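# Move the ice pack from the basket into the delivery bag

## Task

Transfer the ice pack, and nothing else, so that it sits entirely inside the delivery bag, with the bag left upright. Lower it in rather than releasing it from a height where the whole pack is above the bag's rim, since such a drop may not count. All other items must stay in the basket.

## Robot and tools

Robot: two arms, left_arm and right_arm, each ending in a two-finger gripper. The fingers extend along the gripper's +z axis and close along its y axis. The reported end_effector_position is the point between the pads, roughly 1 cm behind the fingertips. The calibrated bases sit at left_arm (+0.022, +0.303, 0) m and right_arm (+0.008, -0.354, 0) m in the scene frame, each with a small yaw. A camera stand is fixed behind the arms. Loose objects may get a brief nudge from time to time.

Frames: the scene frame has its origin at table-top height, midway between the nominal bases, with +z up, +x out over the table and left_arm on the +y side. Image left and right do not match these arm names. Each arm reports its hand pose, velocities, Hand target and wrist-camera pose in its own base frame. Fixed cameras and the table use the scene frame. Commanded offsets run along the axes of that arm's current Hand target. Reported positions and orientations can be off by a few centimetres, more at long reach.

Command row: 14 numbers, each in [-1, 1], always for both arms. The order is left_arm dx, dy, dz, rx, ry, rz, opening, then the same seven for right_arm. The six pose numbers are an offset from the Hand target that held when the action or call began; they are not an absolute pose. A value of 1.0 means 0.6 m or 180 degrees, and rx, ry, rz form a single rotation vector. Within one action every row counts from that same start, but each new action or call starts again from the current Hand target, so sending the same offset twice moves the gripper twice. Opening is absolute: +1 is fully open (0.094 m) and -1 is closed. An opening of 0 is a real command for a half-open gripper. To leave a gripper unchanged, send its current opening again. Send all six pose zeros to hold an arm at its Hand target, or to ask for it again.

execute_actions: argument actions is a list of actions. Each action is up to 15 rows, one per 1/30 s step, and a short action repeats its last row to fill 15 steps. Optional cameras: a list of names, ["all"] or []. Images come back only for an empty actions list or when cameras asks for them, and an unknown name invalidates the call.

move: target is one row or a list of up to 15 rows. All rows are offsets from the same starting Hand targets, not chained. The gripper follows a straight line without avoiding obstacles or the other arm, and each move is capped at 10 s. speed is in m/s, from 0.002 to 2.9 (default 0.25); rotation is capped at twice that number in rad/s. blend, in m, rounds corners between listed targets; 0 means stopping at each one. opening_speed (0.2 or more, scale units per second) closes gently, which suits squashable items. grip_force is 10 to 50 N per pad, one number or one per arm; it stays set and slows closing. blocking=false returns early while the move continues. The first target's openings are applied at the start, and later ones on arrival. The result adds a move: line ending in done, off_target, moving, held or fault, and limits=paced (pose clipped) or limits=held (steps withheld). Faster moves lag, stray and hit harder.

wait: seconds 0 to 10, holding the last command. stop: brakes a running move. zoom_image: camera plus region [x0, y0, x1, y1] in pixels, at most 504 by 504, on the newest image of that camera. finished_scene: scene number; it ends the scene for good.

Results: each gripper's position and quaternion, Hand target, Joint positions (the last entry is the finger gap in m), Joint velocities, torques, Tool commands and grip_measured. grip_measured uses the command scale and reads a little wide when empty. On a firmly gripped hard item it reads a few mm under the item's width. Grip force jumps to the limit once you command about 0.06 below first contact (more for small, round or soft items). To let go, command well above grip_measured. Orientation is clipped each step to within 40 degrees of the measured one. Grippers often stop short or sag and tilt, so check each result and send the missing offset. To end a push, command the target back beyond the gripper.

Cameras: cam_high, cam_low, cam_left_wrist and cam_right_wrist, each 672x504. Wrist views may lag while the arm moves, and calibrations can be slightly off.

Joint ranges (rad): waist -2.618 to 3.054, shoulder 0 to 3.142, elbow 0 to 3.142 (straight at 2.901), wrist pitch -1.571 to 1.571, wrist yaw -1.571 to 1.571, wrist roll -2.094 to 2.094.

Avoid: contact or pressing between the two arms or grippers, including one gripper closing on the other's fingers. Avoid hard hits on fixed or heavy things, dropping or releasing moving items, knocking the bag over, and letting anything leave the table. Do not route a gripper close to its own base, because that can change the shoulder posture. Watch motor heat from holding loads, long reach or pushing against something. A MOTOR HOT line appears at 75 °C. At 90 °C a fault folds that arm and it stays idle, and at 100 °C the arm goes limp and falls. Any arm stop is costly.

Each tool is called after "Emit:" as a command line: name --argument value for each argument, lists and objects as JSON in quotes; but a table of rows of numbers goes row by row, as --pt "numbers of a row", without its own name.

## Session

Emit:
execute_actions --actions '[]'

Scene clock: 0.00 s.
left_arm: end_effector_position=(+0.2730, -0.0674, +0.2813) grip_measured=+1.000 end_effector_quat_wxyz=(+0.543, -0.191, +0.803, -0.152) | right_arm: end_effector_position=(+0.2105, +0.1680, +0.4206) grip_measured=+1.000 end_effector_quat_wxyz=(+0.475, -0.036, +0.820, +0.317)
Joint positions: left_arm=[-0.502 0.722 0.83 -0.52 -0.429 -0.685 0.094] | right_arm=[0.735 0.93 1.495 -0.921 0.095 0.58 0.094]
Joint velocities: within noise
Joint torques (N m): no reading
Heat: left arm: 40 °C; right arm: 40 °C.
Hand target: left_arm +0.2733, -0.0675, +0.2862; +0.547, -0.191, +0.800, -0.155 | right_arm +0.2105, +0.1680, +0.4278; +0.482, -0.035, +0.814, +0.323
Tool commands: left_gripper/opening=+1.0 right_gripper/opening=+1.0

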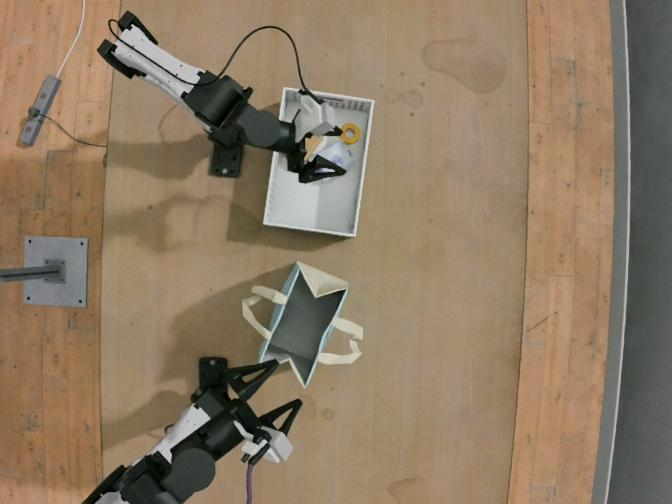

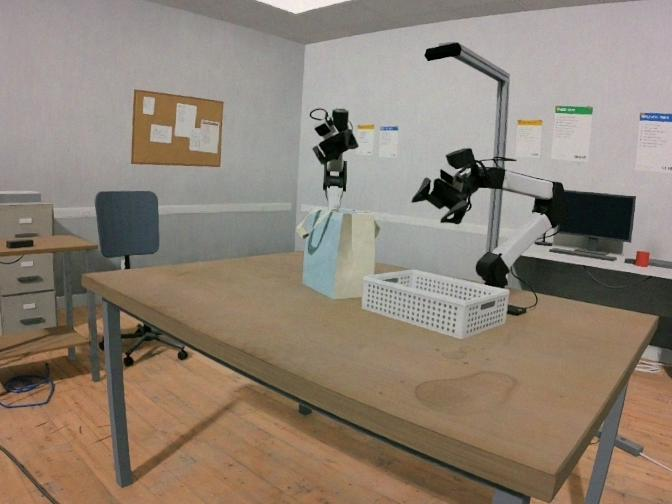

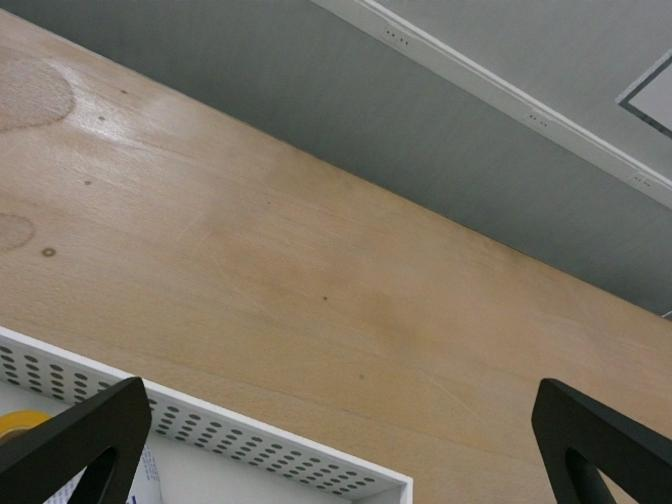

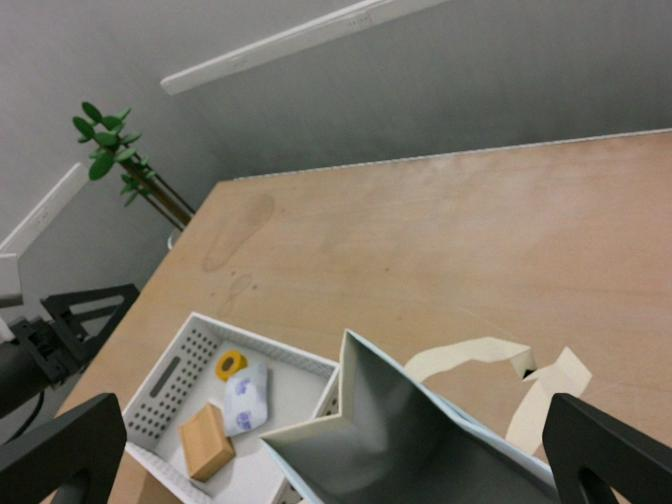

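Emit:
zoom_image --camera "cam_right_wrist" --region '[120, 300, 370, 504]'

Emit:
zoom_image --camera "cam_high" --region '[230, 70, 430, 400]'

Scaled by 2.016 from the camera's 672x504 image, which has a finer 960x720 frame.

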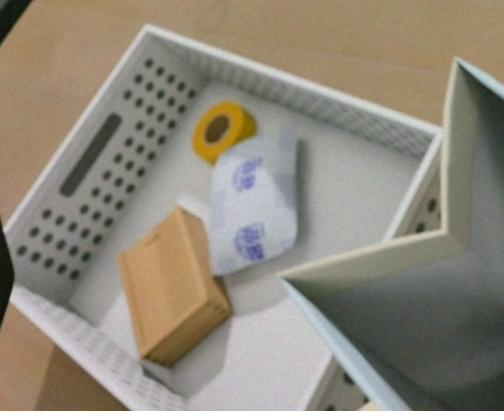

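Scaled by 1.527 from the camera's 672x504 image, which has a finer 960x720 frame.

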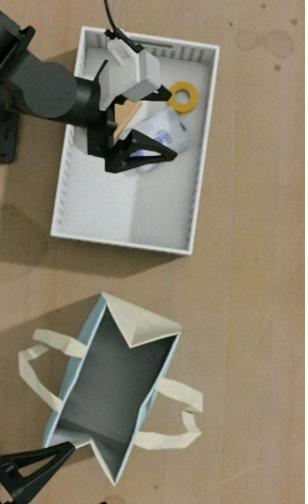

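Emit:
move --target '[-0.0534,0.0836,-0.05,-0.2368,0.3051,-0.0833,1,0,0,0,0,0,0,1]' --speed 0.4 --cameras '["all"]'

Scene clock: 45.47 s.
left_arm: end_effector_position=(+0.2542, -0.0055, +0.2962) grip_measured=+1.000 end_effector_quat_wxyz=(+0.203, -0.370, +0.903, -0.081) | right_arm: end_effector_position=(+0.2105, +0.1680, +0.4206) grip_measured=+1.000 end_effector_quat_wxyz=(+0.475, -0.036, +0.820, +0.317)
Joint positions: left_arm=[-0.034 1.295 1.707 -1.543 -0.019 -0.808 0.094] | right_arm=[0.735 0.93 1.495 -0.921 0.095 0.58 0.094]
Joint torques (N m): left_arm=[0.7 -4.72 6.43 1.26 0.07 0.19] | right_arm=[0.49 0.03 7.79 2.59 -0.11 0.14]
Heat: left arm: 43 °C; right arm: 47 °C.
Hand target: left_arm +0.2489, -0.0069, +0.2999; +0.000, -0.375, +0.927, +0.000 | right_arm +0.2105, +0.1680, +0.4278; +0.482, -0.035, +0.814, +0.323
Off the commanded pose: left_arm 0.007 m, 25 deg | right_arm 0.007 m, 1 deg.
joint sent to its limit (left arm) — joint 4 (wrist pitch), lower limit. The joint targets are off in orientation, not in position.
move: off_target (left_arm)
camera_calibration:
cam_left_wrist: T_world_to_cam=[[0.630691, -0.726091, 0.273899, -0.241582], [-0.769748, -0.630155, 0.101946, 0.199488], [0.0985772, -0.27513, -0.95634, 0.348023], [0, 0, 0, 1]] pos_world=[0.271611, 0.0460496, 0.378661]

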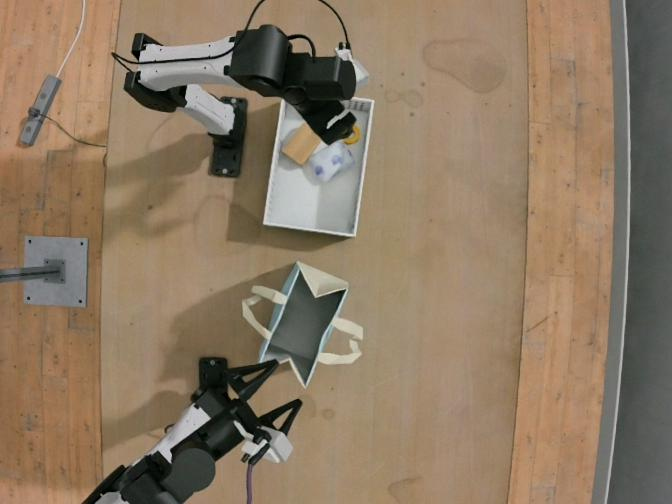

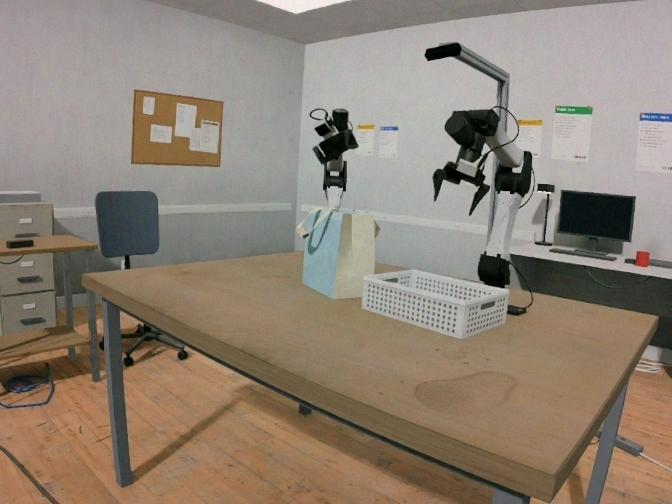

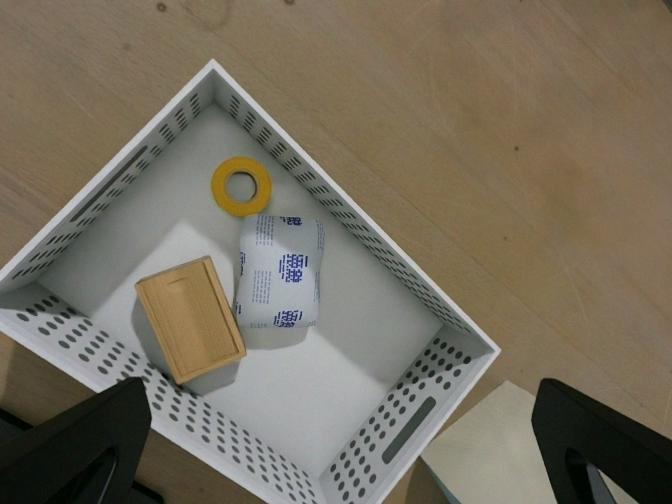

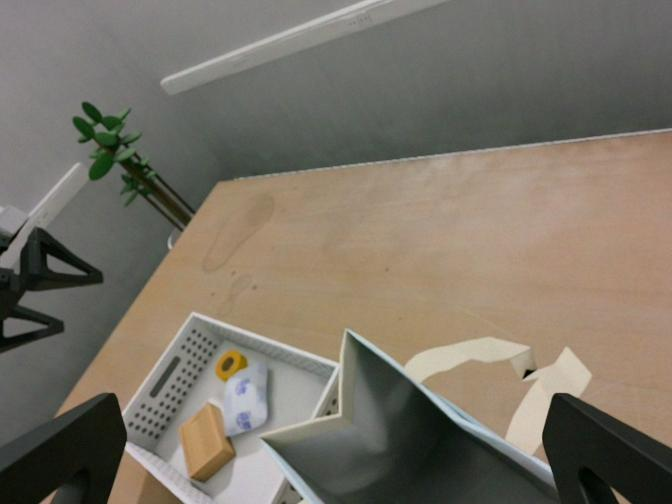

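Emit:
zoom_image --camera "cam_low" --region '[280, 90, 540, 350]'

Emit:
zoom_image --camera "cam_left_wrist" --region '[100, 120, 400, 420]'

Scaled by 1.938 from the camera's 672x504 image, which has a finer 960x720 frame.

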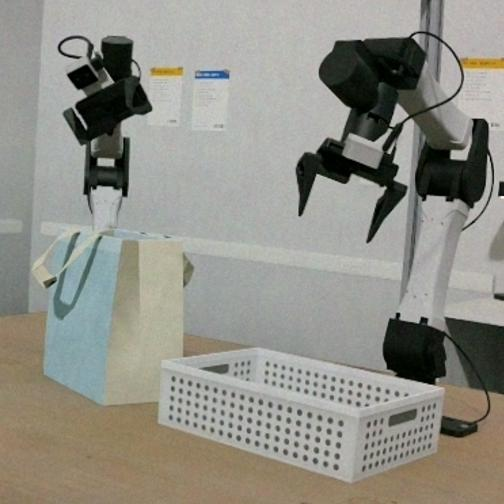

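Scaled by 1.680 from the camera's 672x504 image, which has a finer 960x720 frame.

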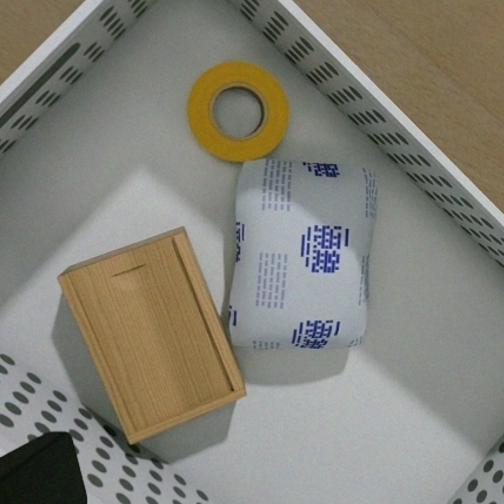

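Emit:
move --target '[-0.014,-0.0492,0.2833,0,0,0.0428,0.9,0,0,0,0,0,0,1]' --speed 0.3 --cameras '["cam_left_wrist","cam_low"]'

Scene clock: 233.47 s.
left_arm: end_effector_position=(+0.2711, -0.0182, +0.1305) grip_measured=+0.902 end_effector_quat_wxyz=(-0.004, -0.320, +0.947, +0.010) | right_arm: end_effector_position=(+0.2105, +0.1680, +0.4206) grip_measured=+1.000 end_effector_quat_wxyz=(+0.475, -0.036, +0.820, +0.317)
Joint positions: left_arm=[-0.076 1.584 1.347 -1.35 -0.014 -0.728 0.089] | right_arm=[0.735 0.93 1.495 -0.921 0.095 0.58 0.094]
Joint torques (N m): left_arm=[-0.29 -6.61 6.67 0.61 0.07 0.14] | right_arm=[0.47 0.03 7.77 2.59 -0.11 0.14]
Heat: left arm: 42 °C; right arm: 55 °C.
Hand target: left_arm +0.2757, -0.0225, +0.1301; +0.001, -0.312, +0.950, -0.001 | right_arm +0.2105, +0.1680, +0.4278; +0.482, -0.035, +0.814, +0.323
Off the commanded pose: left_arm 0.006 m, 2 deg | right_arm 0.007 m, 1 deg.
move: done
camera_calibration:
cam_left_wrist: T_world_to_cam=[[0.590376, -0.80618, -0.0391191, -0.165841], [-0.720433, -0.548195, 0.424805, 0.167384], [-0.363914, -0.222612, -0.904439, 0.303959], [0, 0, 0, 1]] pos_world=[0.329113, 0.0257266, 0.19732]
Images, in order (width x height): cam_low 672x504, cam_left_wrist 672x504.

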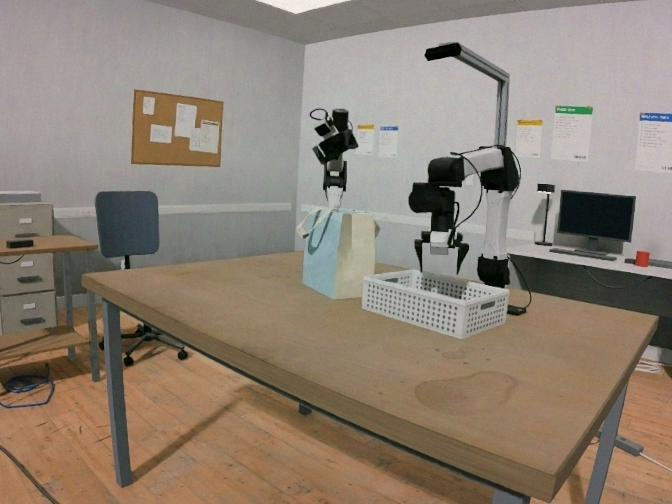

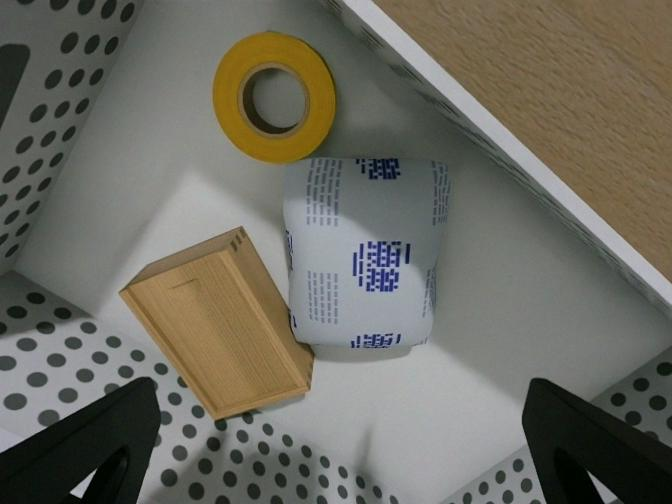

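Emit:
move --target '[-0.0192,-0.0083,0.1167,0,0,0.0056,0.766,0,0,0,0,0,0,1]' --speed 0.2 --cameras '["cam_left_wrist"]'

Scene clock: 256.13 s.
left_arm: end_effector_position=(+0.2849, -0.0185, +0.0632) grip_measured=+0.768 end_effector_quat_wxyz=(+0.000, -0.307, +0.952, +0.008) | right_arm: end_effector_position=(+0.2105, +0.1680, +0.4206) grip_measured=+1.000 end_effector_quat_wxyz=(+0.475, -0.036, +0.820, +0.317)
Joint positions: left_arm=[-0.073 1.658 1.157 -1.074 -0.014 -0.697 0.083] | right_arm=[0.735 0.93 1.495 -0.921 0.095 0.58 0.094]
Joint torques (N m): left_arm=[0.77 -6.6 6.11 0.65 0.08 0.16] | right_arm=[0.47 0.03 7.77 2.59 -0.11 0.14]
Heat: left arm: 42 °C; right arm: 55 °C.
Hand target: left_arm +0.2880, -0.0198, +0.0601; +0.001, -0.303, +0.953, -0.001 | right_arm +0.2105, +0.1680, +0.4278; +0.482, -0.035, +0.814, +0.323
Off the commanded pose: left_arm 0.005 m, 1 deg | right_arm 0.007 m, 1 deg.
move: done
camera_calibration:
cam_left_wrist: T_world_to_cam=[[0.567702, -0.822597, -0.0323783, -0.171057], [-0.739928, -0.5271, 0.417938, 0.212135], [-0.360862, -0.213307, -0.907898, 0.247624], [0, 0, 0, 1]] pos_world=[0.343432, 0.0239253, 0.130619]
Images, in order (width x height): cam_left_wrist 672x504.

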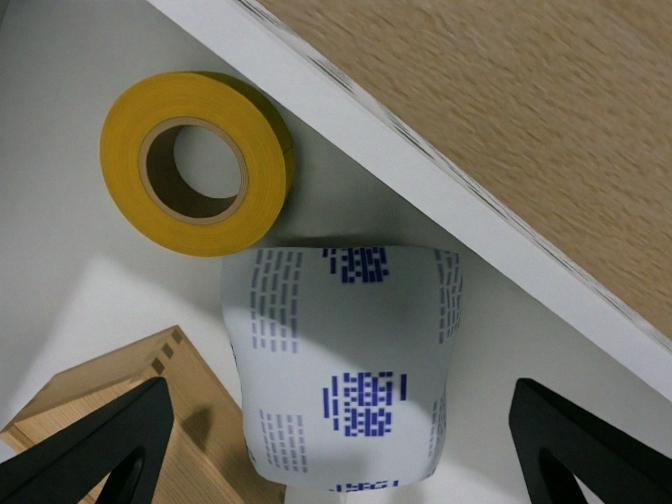

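Emit:
move --target '[-0.01,0,0.0635,0,0,0,0.745,0,0,0,0,0,0,1]' --speed 0.08 --cameras '["cam_left_wrist"]'

Scene clock: 296.37 s.
left_arm: end_effector_position=(+0.2887, -0.0170, +0.0322) grip_measured=+0.747 end_effector_quat_wxyz=(+0.000, -0.301, +0.954, +0.003) | right_arm: end_effector_position=(+0.2105, +0.1680, +0.4206) grip_measured=+1.000 end_effector_quat_wxyz=(+0.475, -0.036, +0.820, +0.317)
Joint positions: left_arm=[-0.062 1.708 1.083 -0.948 -0.004 -0.673 0.082] | right_arm=[0.735 0.93 1.495 -0.921 0.095 0.58 0.094]
Joint torques (N m): left_arm=[0.85 -5.19 4.89 0.93 -0.03 0.04] | right_arm=[0.47 0.02 7.77 2.59 -0.11 0.15]
Heat: left arm: 41 °C; right arm: 56 °C.
Hand target: left_arm +0.2929, -0.0163, +0.0219; +0.000, -0.303, +0.953, -0.001 | right_arm +0.2105, +0.1680, +0.4278; +0.482, -0.035, +0.814, +0.323
Off the commanded pose: left_arm 0.011 m, 0 deg | right_arm 0.007 m, 1 deg.
move: off_target (left_arm)
camera_calibration:
cam_left_wrist: T_world_to_cam=[[0.558306, -0.82931, -0.0232033, -0.170713], [-0.74645, -0.514337, 0.422221, 0.230532], [-0.362087, -0.218409, -0.906196, 0.221367], [0, 0, 0, 1]] pos_world=[0.347545, 0.0253452, 0.0993049]
Images, in order (width x height): cam_left_wrist 672x504.

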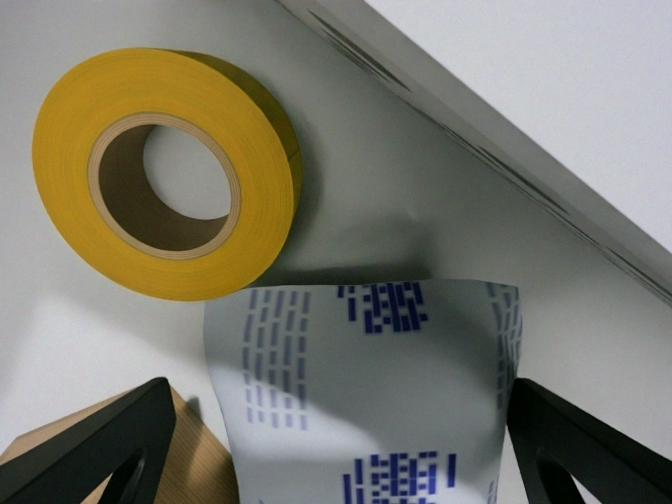

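Emit:
move --pt "0 -0.008 -0.03 0 0 0 0.745 0 0 0 0 0 0 1" --pt "0 -0.010 0 0 0 0 0.745 0 0 0 0 0 0 1" --speed 0.08 --cameras '["cam_left_wrist"]'

Scene clock: 304.23 s.
left_arm: end_effector_position=(+0.2921, -0.0183, +0.0317) grip_measured=+0.747 end_effector_quat_wxyz=(-0.001, -0.299, +0.954, +0.003) | right_arm: end_effector_position=(+0.2105, +0.1680, +0.4206) grip_measured=+1.000 end_effector_quat_wxyz=(+0.475, -0.036, +0.820, +0.317)
Joint positions: left_arm=[-0.066 1.723 1.098 -0.95 -0.005 -0.673 0.082] | right_arm=[0.735 0.93 1.495 -0.921 0.095 0.58 0.094]
Joint torques (N m): left_arm=[-0.28 -5.46 4.97 0.93 -0.03 -0.15] | right_arm=[0.47 0.03 7.79 2.59 -0.11 0.14]
Heat: left arm: 41 °C; right arm: 56 °C.
Hand target: left_arm +0.2963, -0.0212, +0.0219; +0.000, -0.303, +0.953, -0.001 | right_arm +0.2105, +0.1680, +0.4278; +0.482, -0.035, +0.814, +0.323
Off the commanded pose: left_arm 0.011 m, 1 deg | right_arm 0.007 m, 1 deg.
move: off_target (left_arm)
camera_calibration:
cam_left_wrist: T_world_to_cam=[[0.554741, -0.831654, -0.0247711, -0.172662], [-0.748007, -0.511541, 0.42286, 0.233105], [-0.364345, -0.216049, -0.905856, 0.222611], [0, 0, 0, 1]] pos_world=[0.351254, 0.0237427, 0.098806]
Images, in order (width x height): cam_left_wrist 672x504.

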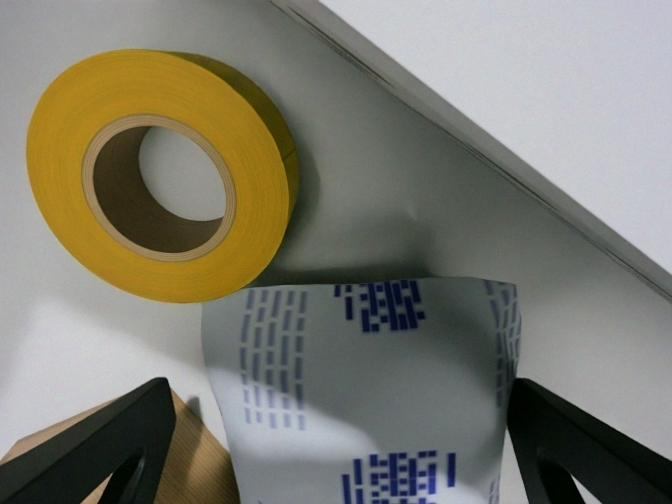

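Emit:
move --target '[0,0,-0.05,0,0,0,0.745,0,0,0,0,0,0,1]' --speed 0.1 --cameras '["cam_left_wrist"]'

Scene clock: 309.20 s.
left_arm: end_effector_position=(+0.2933, -0.0184, +0.0430) grip_measured=+0.747 end_effector_quat_wxyz=(-0.007, -0.300, +0.954, +0.006) | right_arm: end_effector_position=(+0.2105, +0.1680, +0.4206) grip_measured=+1.000 end_effector_quat_wxyz=(+0.475, -0.036, +0.820, +0.317)
Joint positions: left_arm=[-0.066 1.723 1.146 -1.01 -0.005 -0.675 0.082] | right_arm=[0.735 0.93 1.495 -0.921 0.095 0.58 0.094]
Joint torques (N m): left_arm=[-0.27 -9.54 8.18 0.23 -0.03 -0.12] | right_arm=[0.47 0.03 7.77 2.59 -0.11 0.14]
Heat: left arm: 41 °C; right arm: 56 °C.
Hand target: left_arm +0.2964, -0.0212, +0.0520; +0.000, -0.303, +0.953, -0.001 | right_arm +0.2105, +0.1680, +0.4278; +0.482, -0.035, +0.814, +0.323
Off the commanded pose: left_arm 0.010 m, 1 deg | right_arm 0.007 m, 1 deg.
move: done
camera_calibration:
cam_left_wrist: T_world_to_cam=[[0.555691, -0.830757, -0.0324127, -0.173075], [-0.741851, -0.513067, 0.431764, 0.226941], [-0.375321, -0.215882, -0.901404, 0.236187], [0, 0, 0, 1]] pos_world=[0.353178, 0.0236412, 0.109305]
Images, in order (width x height): cam_left_wrist 672x504.

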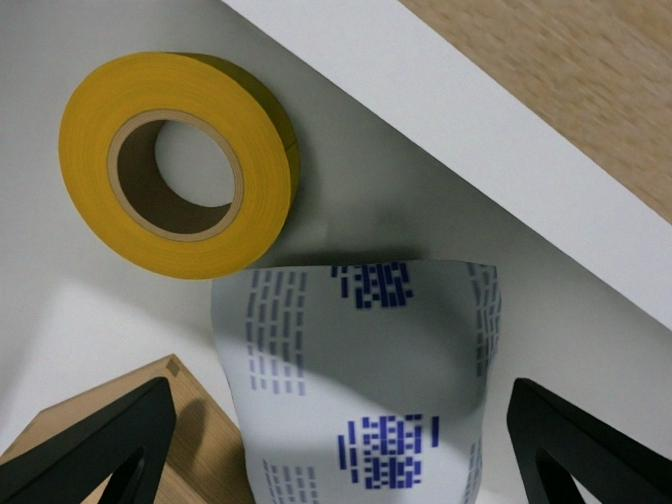

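Emit:
move --target '[-0.01,-0.0117,0,0,0,0,0.745,0,0,0,0,0,0,1]' --speed 0.1 --cameras '["cam_left_wrist"]'

Scene clock: 328.63 s.
left_arm: end_effector_position=(+0.3024, -0.0205, +0.0507) grip_measured=+0.747 end_effector_quat_wxyz=(+0.004, -0.300, +0.954, +0.001) | right_arm: end_effector_position=(+0.2105, +0.1680, +0.4206) grip_measured=+1.000 end_effector_quat_wxyz=(+0.475, -0.036, +0.820, +0.317)
Joint positions: left_arm=[-0.071 1.727 1.183 -1.021 -0.005 -0.679 0.082] | right_arm=[0.735 0.93 1.495 -0.921 0.095 0.58 0.094]
Joint torques (N m): left_arm=[-0.34 -6.75 8.43 0.33 -0.03 -0.14] | right_arm=[0.47 0.03 7.77 2.59 -0.11 0.14]
Heat: left arm: 42 °C; right arm: 57 °C.
Hand target: left_arm +0.3052, -0.0235, +0.0519; +0.000, -0.303, +0.953, -0.001 | right_arm +0.2105, +0.1680, +0.4278; +0.482, -0.035, +0.814, +0.323
Off the commanded pose: left_arm 0.004 m, 1 deg | right_arm 0.007 m, 1 deg.
move: done
camera_calibration:
cam_left_wrist: T_world_to_cam=[[0.555985, -0.830983, -0.0186584, -0.180425], [-0.751532, -0.512163, 0.415798, 0.233112], [-0.355077, -0.217155, -0.909265, 0.240304], [0, 0, 0, 1]] pos_world=[0.360832, 0.0216444, 0.118206]
Images, in order (width x height): cam_left_wrist 672x504.

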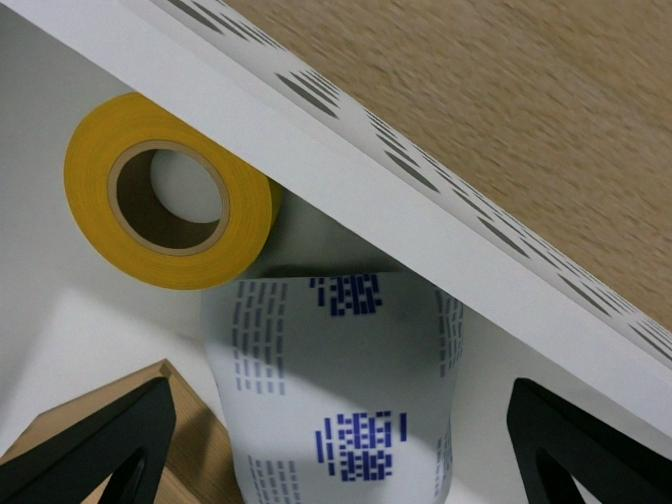

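Emit:
move --target '[0,0,-0.01,0,-0.0889,0,0.745,0,0,0,0,0,0,1]' --speed 0.15 --cameras '["cam_left_wrist"]'

Scene clock: 343.93 s.
left_arm: end_effector_position=(+0.3007, -0.0245, +0.0515) grip_measured=+0.747 end_effector_quat_wxyz=(+0.112, -0.295, +0.948, +0.043) | right_arm: end_effector_position=(+0.2105, +0.1680, +0.4206) grip_measured=+1.000 end_effector_quat_wxyz=(+0.475, -0.036, +0.820, +0.317)
Joint positions: left_arm=[-0.185 1.583 1.004 -0.832 -0.181 -0.774 0.082] | right_arm=[0.735 0.93 1.495 -0.921 0.095 0.58 0.094]
Joint torques (N m): left_arm=[-0.18 -9.25 6.05 1.04 -0.45 -0.14] | right_arm=[0.49 0.03 7.77 2.59 -0.11 0.14]
Heat: left arm: 43 °C; right arm: 57 °C.
Hand target: left_arm +0.3052, -0.0234, +0.0579; +0.133, -0.301, +0.944, +0.042 | right_arm +0.2105, +0.1680, +0.4278; +0.482, -0.035, +0.814, +0.323
Off the commanded pose: left_arm 0.008 m, 3 deg | right_arm 0.007 m, 1 deg.
move: off_target (left_arm)
camera_calibration:
cam_left_wrist: T_world_to_cam=[[0.557071, -0.8296, -0.0378863, -0.182003], [-0.810125, -0.552897, 0.194941, 0.257436], [-0.18267, -0.0779034, -0.980083, 0.194843], [0, 0, 0, 1]] pos_world=[0.345536, 0.0065244, 0.133882]
Images, in order (width x height): cam_left_wrist 672x504.

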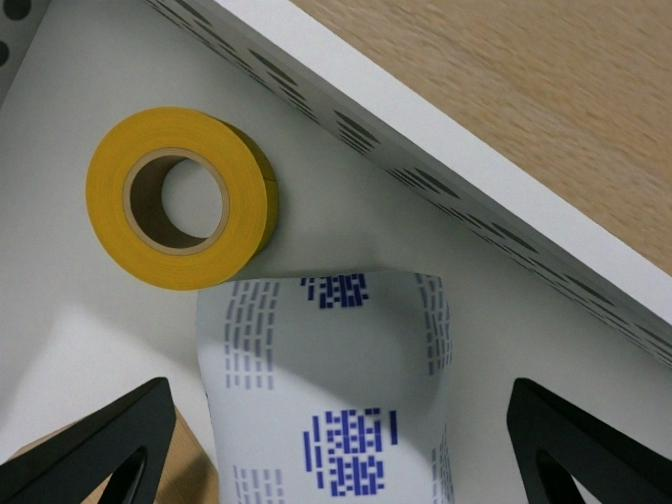

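Emit:
move --target '[0.0195,0.002,0.068,0,0,0,0.745,0,0,0,0,0,0,1]' --speed 0.1 --cameras '["cam_left_wrist"]'

Scene clock: 360.30 s.
left_arm: end_effector_position=(+0.3002, -0.0242, +0.0176) grip_measured=+0.747 end_effector_quat_wxyz=(+0.124, -0.296, +0.946, +0.038) | right_arm: end_effector_position=(+0.2105, +0.1680, +0.4206) grip_measured=+1.000 end_effector_quat_wxyz=(+0.475, -0.036, +0.820, +0.317)
Joint positions: left_arm=[-0.185 1.615 0.885 -0.655 -0.182 -0.774 0.082] | right_arm=[0.735 0.93 1.495 -0.921 0.095 0.58 0.094]
Joint torques (N m): left_arm=[0.12 -5.96 6 1.12 -0.41 -0.09] | right_arm=[0.47 0.05 7.77 2.59 -0.11 0.14]
Heat: left arm: 43 °C; right arm: 57 °C.
Hand target: left_arm +0.3046, -0.0225, +0.0155; +0.133, -0.301, +0.944, +0.042 | right_arm +0.2105, +0.1680, +0.4278; +0.482, -0.035, +0.814, +0.323
Off the commanded pose: left_arm 0.005 m, 1 deg | right_arm 0.007 m, 1 deg.
move: done
camera_calibration:
cam_left_wrist: T_world_to_cam=[[0.557947, -0.829622, -0.0205428, -0.183371], [-0.81481, -0.552345, 0.176066, 0.265624], [-0.157415, -0.0814973, -0.984164, 0.153942], [0, 0, 0, 1]] pos_world=[0.342977, 0.00713262, 0.10097]
Images, in order (width x height): cam_left_wrist 672x504.

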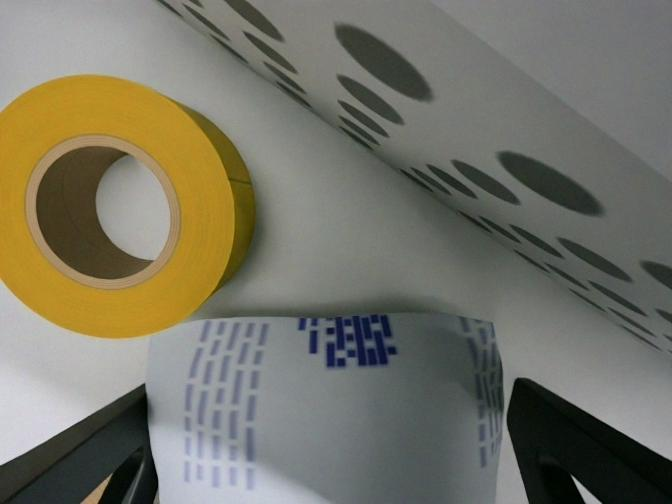

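Emit:
move --target '[0,0,0,0,0,0,0.35,0,0,0,0,0,0,1]' --speed 0.1 --grip_force 25 --opening_speed 0.4 --cameras '["cam_left_wrist"]'

Scene clock: 365.97 s.
left_arm: end_effector_position=(+0.3009, -0.0240, +0.0177) grip_measured=+0.354 end_effector_quat_wxyz=(+0.125, -0.296, +0.946, +0.038) | right_arm: end_effector_position=(+0.2105, +0.1680, +0.4206) grip_measured=+1.000 end_effector_quat_wxyz=(+0.475, -0.036, +0.820, +0.317)
Joint positions: left_arm=[-0.185 1.615 0.885 -0.652 -0.184 -0.774 0.064] | right_arm=[0.735 0.93 1.495 -0.921 0.095 0.58 0.094]
Joint torques (N m): left_arm=[0.09 -5.94 6 1.15 -0.41 -0.09] | right_arm=[0.47 0.03 7.77 2.59 -0.11 0.14]
Heat: left arm: 43 °C; right arm: 57 °C.
Hand target: left_arm +0.3046, -0.0224, +0.0155; +0.133, -0.301, +0.944, +0.042 | right_arm +0.2105, +0.1680, +0.4278; +0.482, -0.035, +0.814, +0.323
Off the commanded pose: left_arm 0.005 m, 1 deg | right_arm 0.007 m, 1 deg.
grip_force (N): 25, 25
move: done
camera_calibration:
cam_left_wrist: T_world_to_cam=[[0.558261, -0.829432, -0.0197104, -0.183697], [-0.815149, -0.552763, 0.173163, 0.266358], [-0.154522, -0.080603, -0.984696, 0.153361], [0, 0, 0, 1]] pos_world=[0.34337, 0.00723035, 0.10127]
Images, in order (width x height): cam_left_wrist 672x504.

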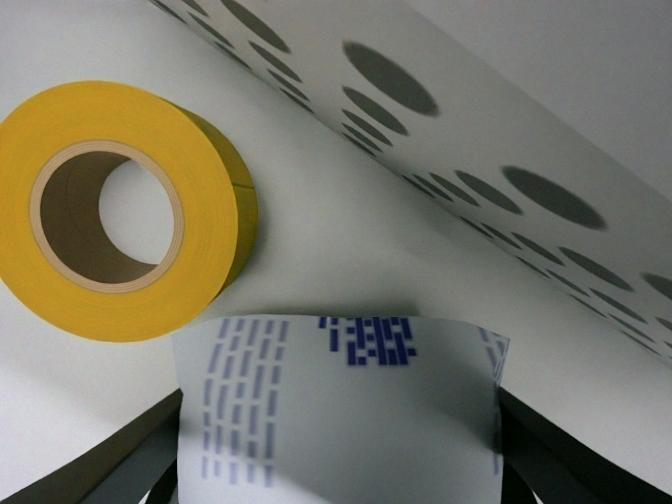

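Emit:
move --target '[0,0,0,0,0,0,0.22,0,0,0,0,0,0,1]' --speed 0.1 --opening_speed 0.4 --cameras '["cam_left_wrist"]'

Scene clock: 369.27 s.
left_arm: end_effector_position=(+0.3009, -0.0240, +0.0177) grip_measured=+0.226 end_effector_quat_wxyz=(+0.125, -0.296, +0.946, +0.038) | right_arm: end_effector_position=(+0.2105, +0.1680, +0.4206) grip_measured=+1.000 end_effector_quat_wxyz=(+0.475, -0.036, +0.820, +0.317)
Joint positions: left_arm=[-0.185 1.615 0.885 -0.652 -0.184 -0.774 0.058] | right_arm=[0.735 0.93 1.495 -0.921 0.095 0.58 0.094]
Joint torques (N m): left_arm=[0.1 -5.96 5.98 1.15 -0.41 -0.09] | right_arm=[0.47 0.03 7.79 2.59 -0.11 0.14]
Heat: left arm: 43 °C; right arm: 58 °C.
Hand target: left_arm +0.3046, -0.0224, +0.0155; +0.133, -0.301, +0.944, +0.042 | right_arm +0.2105, +0.1680, +0.4278; +0.482, -0.035, +0.814, +0.323
Off the commanded pose: left_arm 0.005 m, 1 deg | right_arm 0.007 m, 1 deg.
grip_force (N): 25, 25
move: done
camera_calibration:
cam_left_wrist: T_world_to_cam=[[0.558261, -0.829432, -0.0197104, -0.183697], [-0.815149, -0.552763, 0.173163, 0.266358], [-0.154522, -0.080603, -0.984696, 0.153361], [0, 0, 0, 1]] pos_world=[0.34337, 0.00723035, 0.10127]
Images, in order (width x height): cam_left_wrist 672x504.

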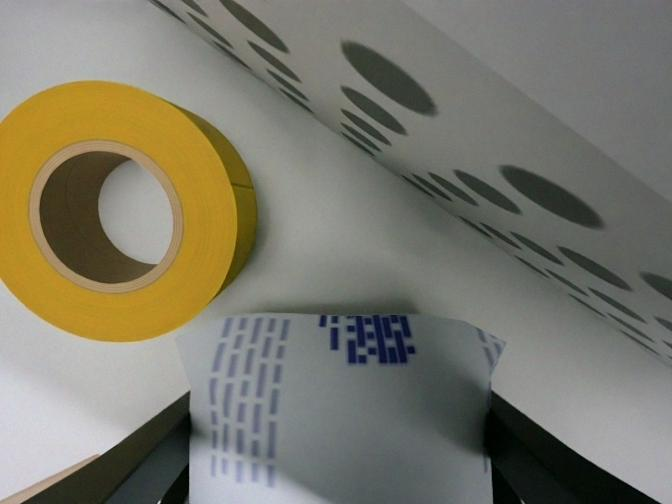

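Emit:
move --target '[-0.0413,0,-0.1442,0,0,0,0.12,0,0,0,0,0,0,1]' --speed 0.12 --opening_speed 0.5 --cameras '["cam_left_wrist","cam_low"]'

Scene clock: 375.13 s.
left_arm: end_effector_position=(+0.3003, -0.0239, +0.0919) grip_measured=+0.180 end_effector_quat_wxyz=(+0.115, -0.295, +0.947, +0.043) | right_arm: end_effector_position=(+0.2105, +0.1680, +0.4206) grip_measured=+1.000 end_effector_quat_wxyz=(+0.475, -0.036, +0.820, +0.317)
Joint positions: left_arm=[-0.185 1.537 1.123 -0.993 -0.184 -0.774 0.055] | right_arm=[0.735 0.93 1.495 -0.921 0.095 0.58 0.094]
Joint torques (N m): left_arm=[0.09 -9.07 9.18 0.74 -0.4 -0.1] | right_arm=[0.47 0.03 7.77 2.59 -0.11 0.14]
Heat: left arm: 43 °C; right arm: 58 °C.
Hand target: left_arm +0.3045, -0.0224, +0.1055; +0.133, -0.301, +0.944, +0.042 | right_arm +0.2105, +0.1680, +0.4278; +0.482, -0.035, +0.814, +0.323
Off the commanded pose: left_arm 0.014 m, 2 deg | right_arm 0.007 m, 1 deg.
grip_force (N): 25, 25
move: off_target (left_arm)
camera_calibration:
cam_left_wrist: T_world_to_cam=[[0.557543, -0.82933, -0.0368375, -0.180029], [-0.8108, -0.553537, 0.190264, 0.250117], [-0.178183, -0.0762127, -0.981042, 0.233224], [0, 0, 0, 1]] pos_world=[0.344725, 0.00692021, 0.174583]
Images, in order (width x height): cam_low 672x504, cam_left_wrist 672x504.

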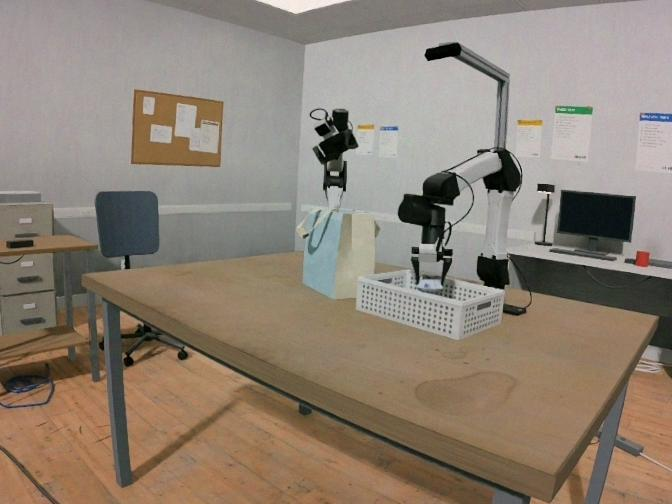

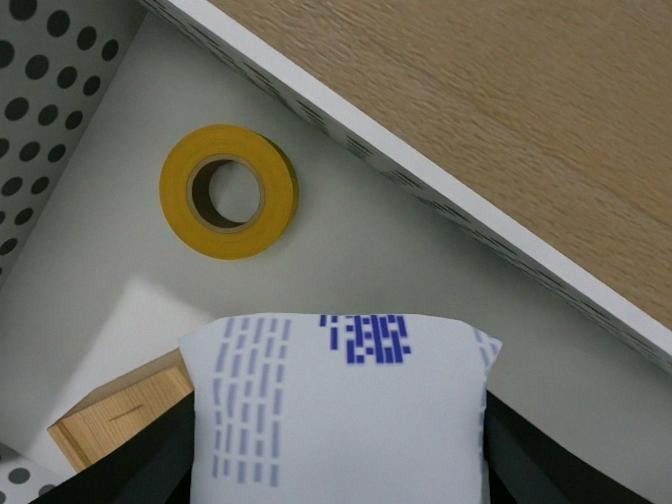

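Emit:
move --pt "0.059 -0.182 -0.407 0.2536 0.0058 0.2455 0.12 -0.0123 -0.4913 -0.1597 0.287 -0.175 0.1165 1" --pt "0.3652 -0.4165 -0.5033 0.2536 0.0058 0.2455 0.12 -0.0123 -0.4913 -0.1597 0.287 -0.175 0.1165 1" --speed 0.25 --blend '[0.05,0]' --cameras '["all"]'

Scene clock: 415.73 s.
left_arm: end_effector_position=(+0.2039, -0.3944, +0.3295) grip_measured=+0.179 end_effector_quat_wxyz=(+0.193, +0.150, +0.931, -0.271) | right_arm: end_effector_position=(+0.2492, -0.1140, +0.3221) grip_measured=+1.000 end_effector_quat_wxyz=(+0.578, +0.392, +0.715, +0.025)
Joint positions: left_arm=[-1.088 1.834 2.251 -1.309 0.015 -0.773 0.055] | right_arm=[-0.386 0.701 0.957 -0.593 0.067 0.569 0.094]
Joint torques (N m): left_arm=[0.44 -8.06 8.9 1.89 -0.28 -0.11] | right_arm=[-0.17 0.8 6.82 2.7 0.04 0.23]
Heat: left arm: 44 °C; right arm: 59 °C.
Hand target: left_arm +0.2090, -0.3960, +0.3356; +0.203, +0.140, +0.929, -0.275 | right_arm +0.2503, -0.1200, +0.3199; +0.580, +0.402, +0.709, +0.019
Off the commanded pose: left_arm 0.008 m, 2 deg | right_arm 0.006 m, 2 deg.
grip_force (N): 25, 25
move: done
camera_calibration:
cam_left_wrist: T_world_to_cam=[[-0.396327, -0.814358, 0.423966, -0.376167], [-0.911453, 0.404496, -0.0750733, 0.407468], [-0.110356, -0.416178, -0.902561, 0.247168], [0, 0, 0, 1]] pos_world=[0.24958, -0.368288, 0.413157]
cam_right_wrist: T_world_to_cam=[[-0.523391, -0.6968, -0.490439, 0.209919], [-0.364828, 0.703399, -0.610025, 0.408405], [0.77004, -0.140356, -0.622365, 0.0813167], [0, 0, 0, 1]] pos_world=[0.19625, -0.129587, 0.402698]

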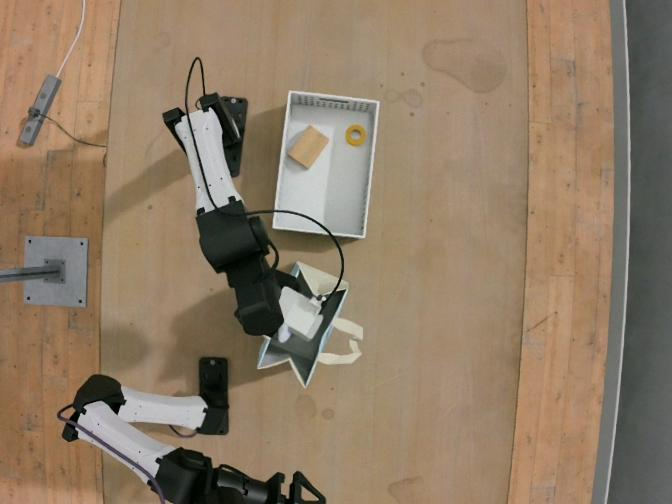

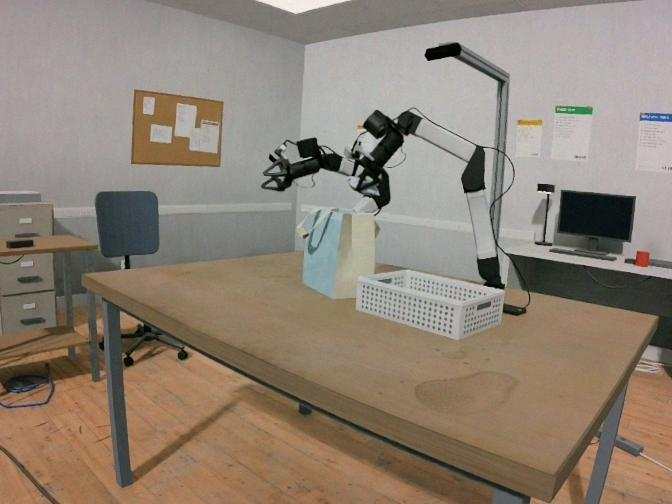

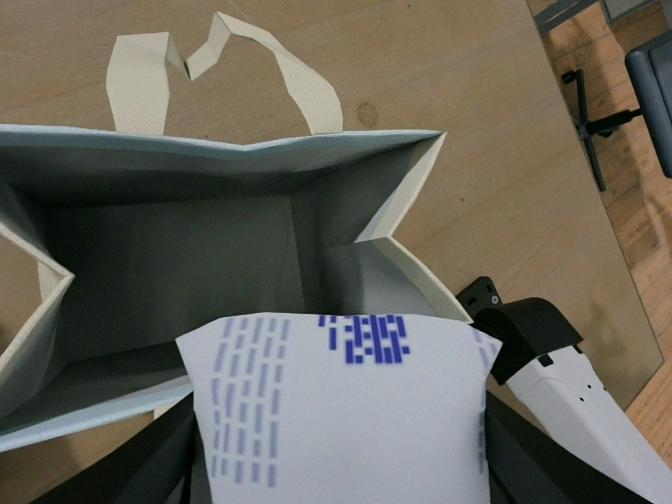

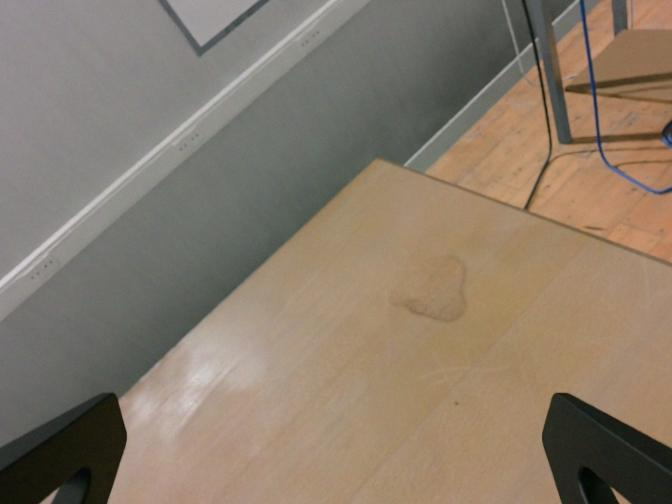

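Emit:
move --target '[-0.0902,0.0147,0.0677,0,0,0,0.12,0,0,0,0,0,0,1]' --speed 0.15 --cameras '["cam_left_wrist","cam_high"]'

Scene clock: 440.83 s.
left_arm: end_effector_position=(+0.2730, -0.4156, +0.3206) grip_measured=+0.179 end_effector_quat_wxyz=(+0.203, +0.132, +0.933, -0.265) | right_arm: end_effector_position=(+0.2492, -0.1140, +0.3221) grip_measured=+1.000 end_effector_quat_wxyz=(+0.578, +0.392, +0.715, +0.025)
Joint positions: left_arm=[-0.971 2.141 2.682 -1.433 0.054 -0.71 0.055] | right_arm=[-0.386 0.701 0.957 -0.593 0.067 0.569 0.094]
Joint torques (N m): left_arm=[0.21 -10.22 8.17 1.9 0.15 0.2] | right_arm=[-0.18 0.8 6.82 2.7 0.04 0.23]
Heat: left arm: 44 °C; right arm: 61 °C.
Hand target: left_arm +0.2721, -0.4200, +0.3251; +0.203, +0.140, +0.929, -0.275 | right_arm +0.2503, -0.1200, +0.3199; +0.580, +0.402, +0.709, +0.019
Off the commanded pose: left_arm 0.006 m, 2 deg | right_arm 0.006 m, 2 deg.
grip_force (N): 25, 25
move: done
camera_calibration:
cam_left_wrist: T_world_to_cam=[[-0.364693, -0.831845, 0.418369, -0.376457], [-0.927373, 0.364801, -0.0830577, 0.468887], [-0.0835304, -0.418275, -0.904471, 0.230327], [0, 0, 0, 1]] pos_world=[0.316781, -0.387864, 0.404767]
Images, in order (width x height): cam_high 672x504, cam_left_wrist 672x504.

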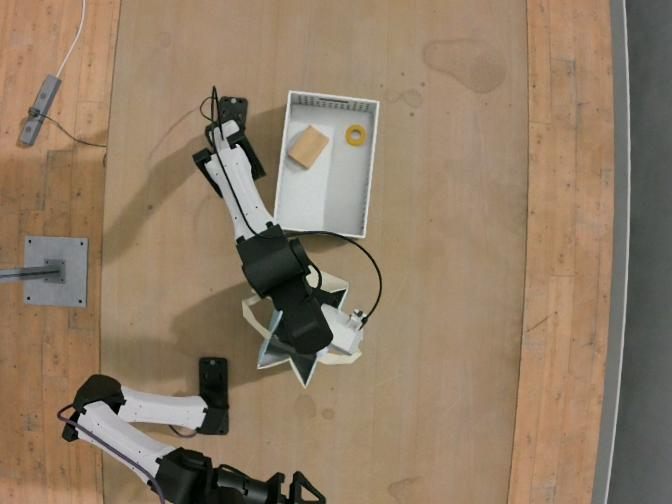

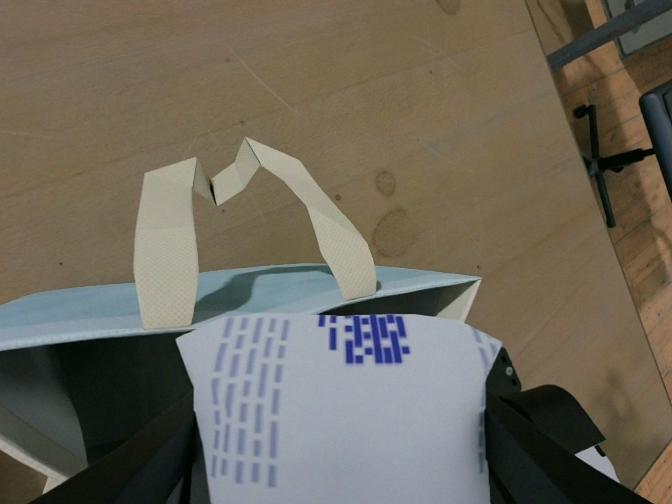

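Emit:
move --target '[0.1162,0.0845,0.1742,-0.0784,0.0786,0,0.12,0,0,0,0,0,0,1]' --speed 0.12 --cameras '["cam_left_wrist","cam_high","cam_low"]'

Scene clock: 452.83 s.
left_arm: end_effector_position=(+0.2592, -0.4255, +0.1914) grip_measured=+0.179 end_effector_quat_wxyz=(+0.096, +0.151, +0.974, -0.142) | right_arm: end_effector_position=(+0.2492, -0.1140, +0.3221) grip_measured=+1.000 end_effector_quat_wxyz=(+0.578, +0.392, +0.715, +0.025)
Joint positions: left_arm=[-1.01 2.252 2.448 -1.424 0.039 -0.71 0.055] | right_arm=[-0.386 0.701 0.957 -0.593 0.067 0.569 0.094]
Joint torques (N m): left_arm=[-0.32 -12.12 6.68 1.34 -0.18 -0.08] | right_arm=[-0.17 0.8 6.8 2.7 0.04 0.23]
Heat: left arm: 44 °C; right arm: 61 °C.
Hand target: left_arm +0.2610, -0.4281, +0.1903; +0.103, +0.147, +0.974, -0.140 | right_arm +0.2503, -0.1200, +0.3199; +0.580, +0.402, +0.709, +0.019
Off the commanded pose: left_arm 0.003 m, 1 deg | right_arm 0.006 m, 2 deg.
grip_force (N): 25, 25
move: done
camera_calibration:
cam_left_wrist: T_world_to_cam=[[-0.336053, -0.914509, 0.225259, -0.341359], [-0.906307, 0.379066, 0.186862, 0.397804], [-0.256275, -0.141359, -0.956212, 0.28065], [0, 0, 0, 1]] pos_world=[0.317741, -0.423298, 0.27092]
Images, in order (width x height): cam_high 672x504, cam_low 672x504, cam_left_wrist 672x504.

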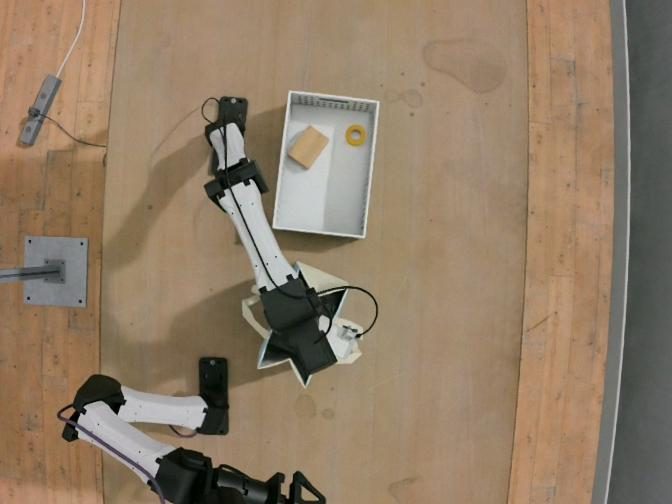

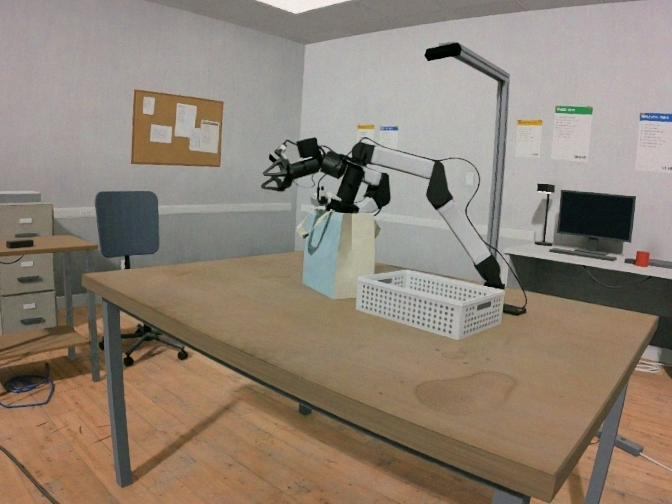

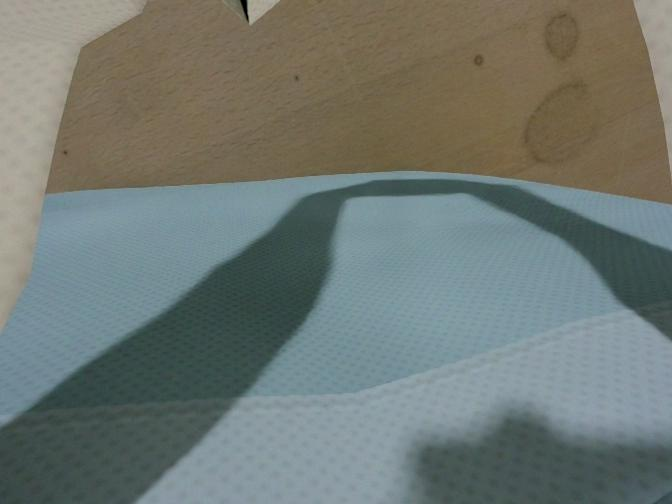

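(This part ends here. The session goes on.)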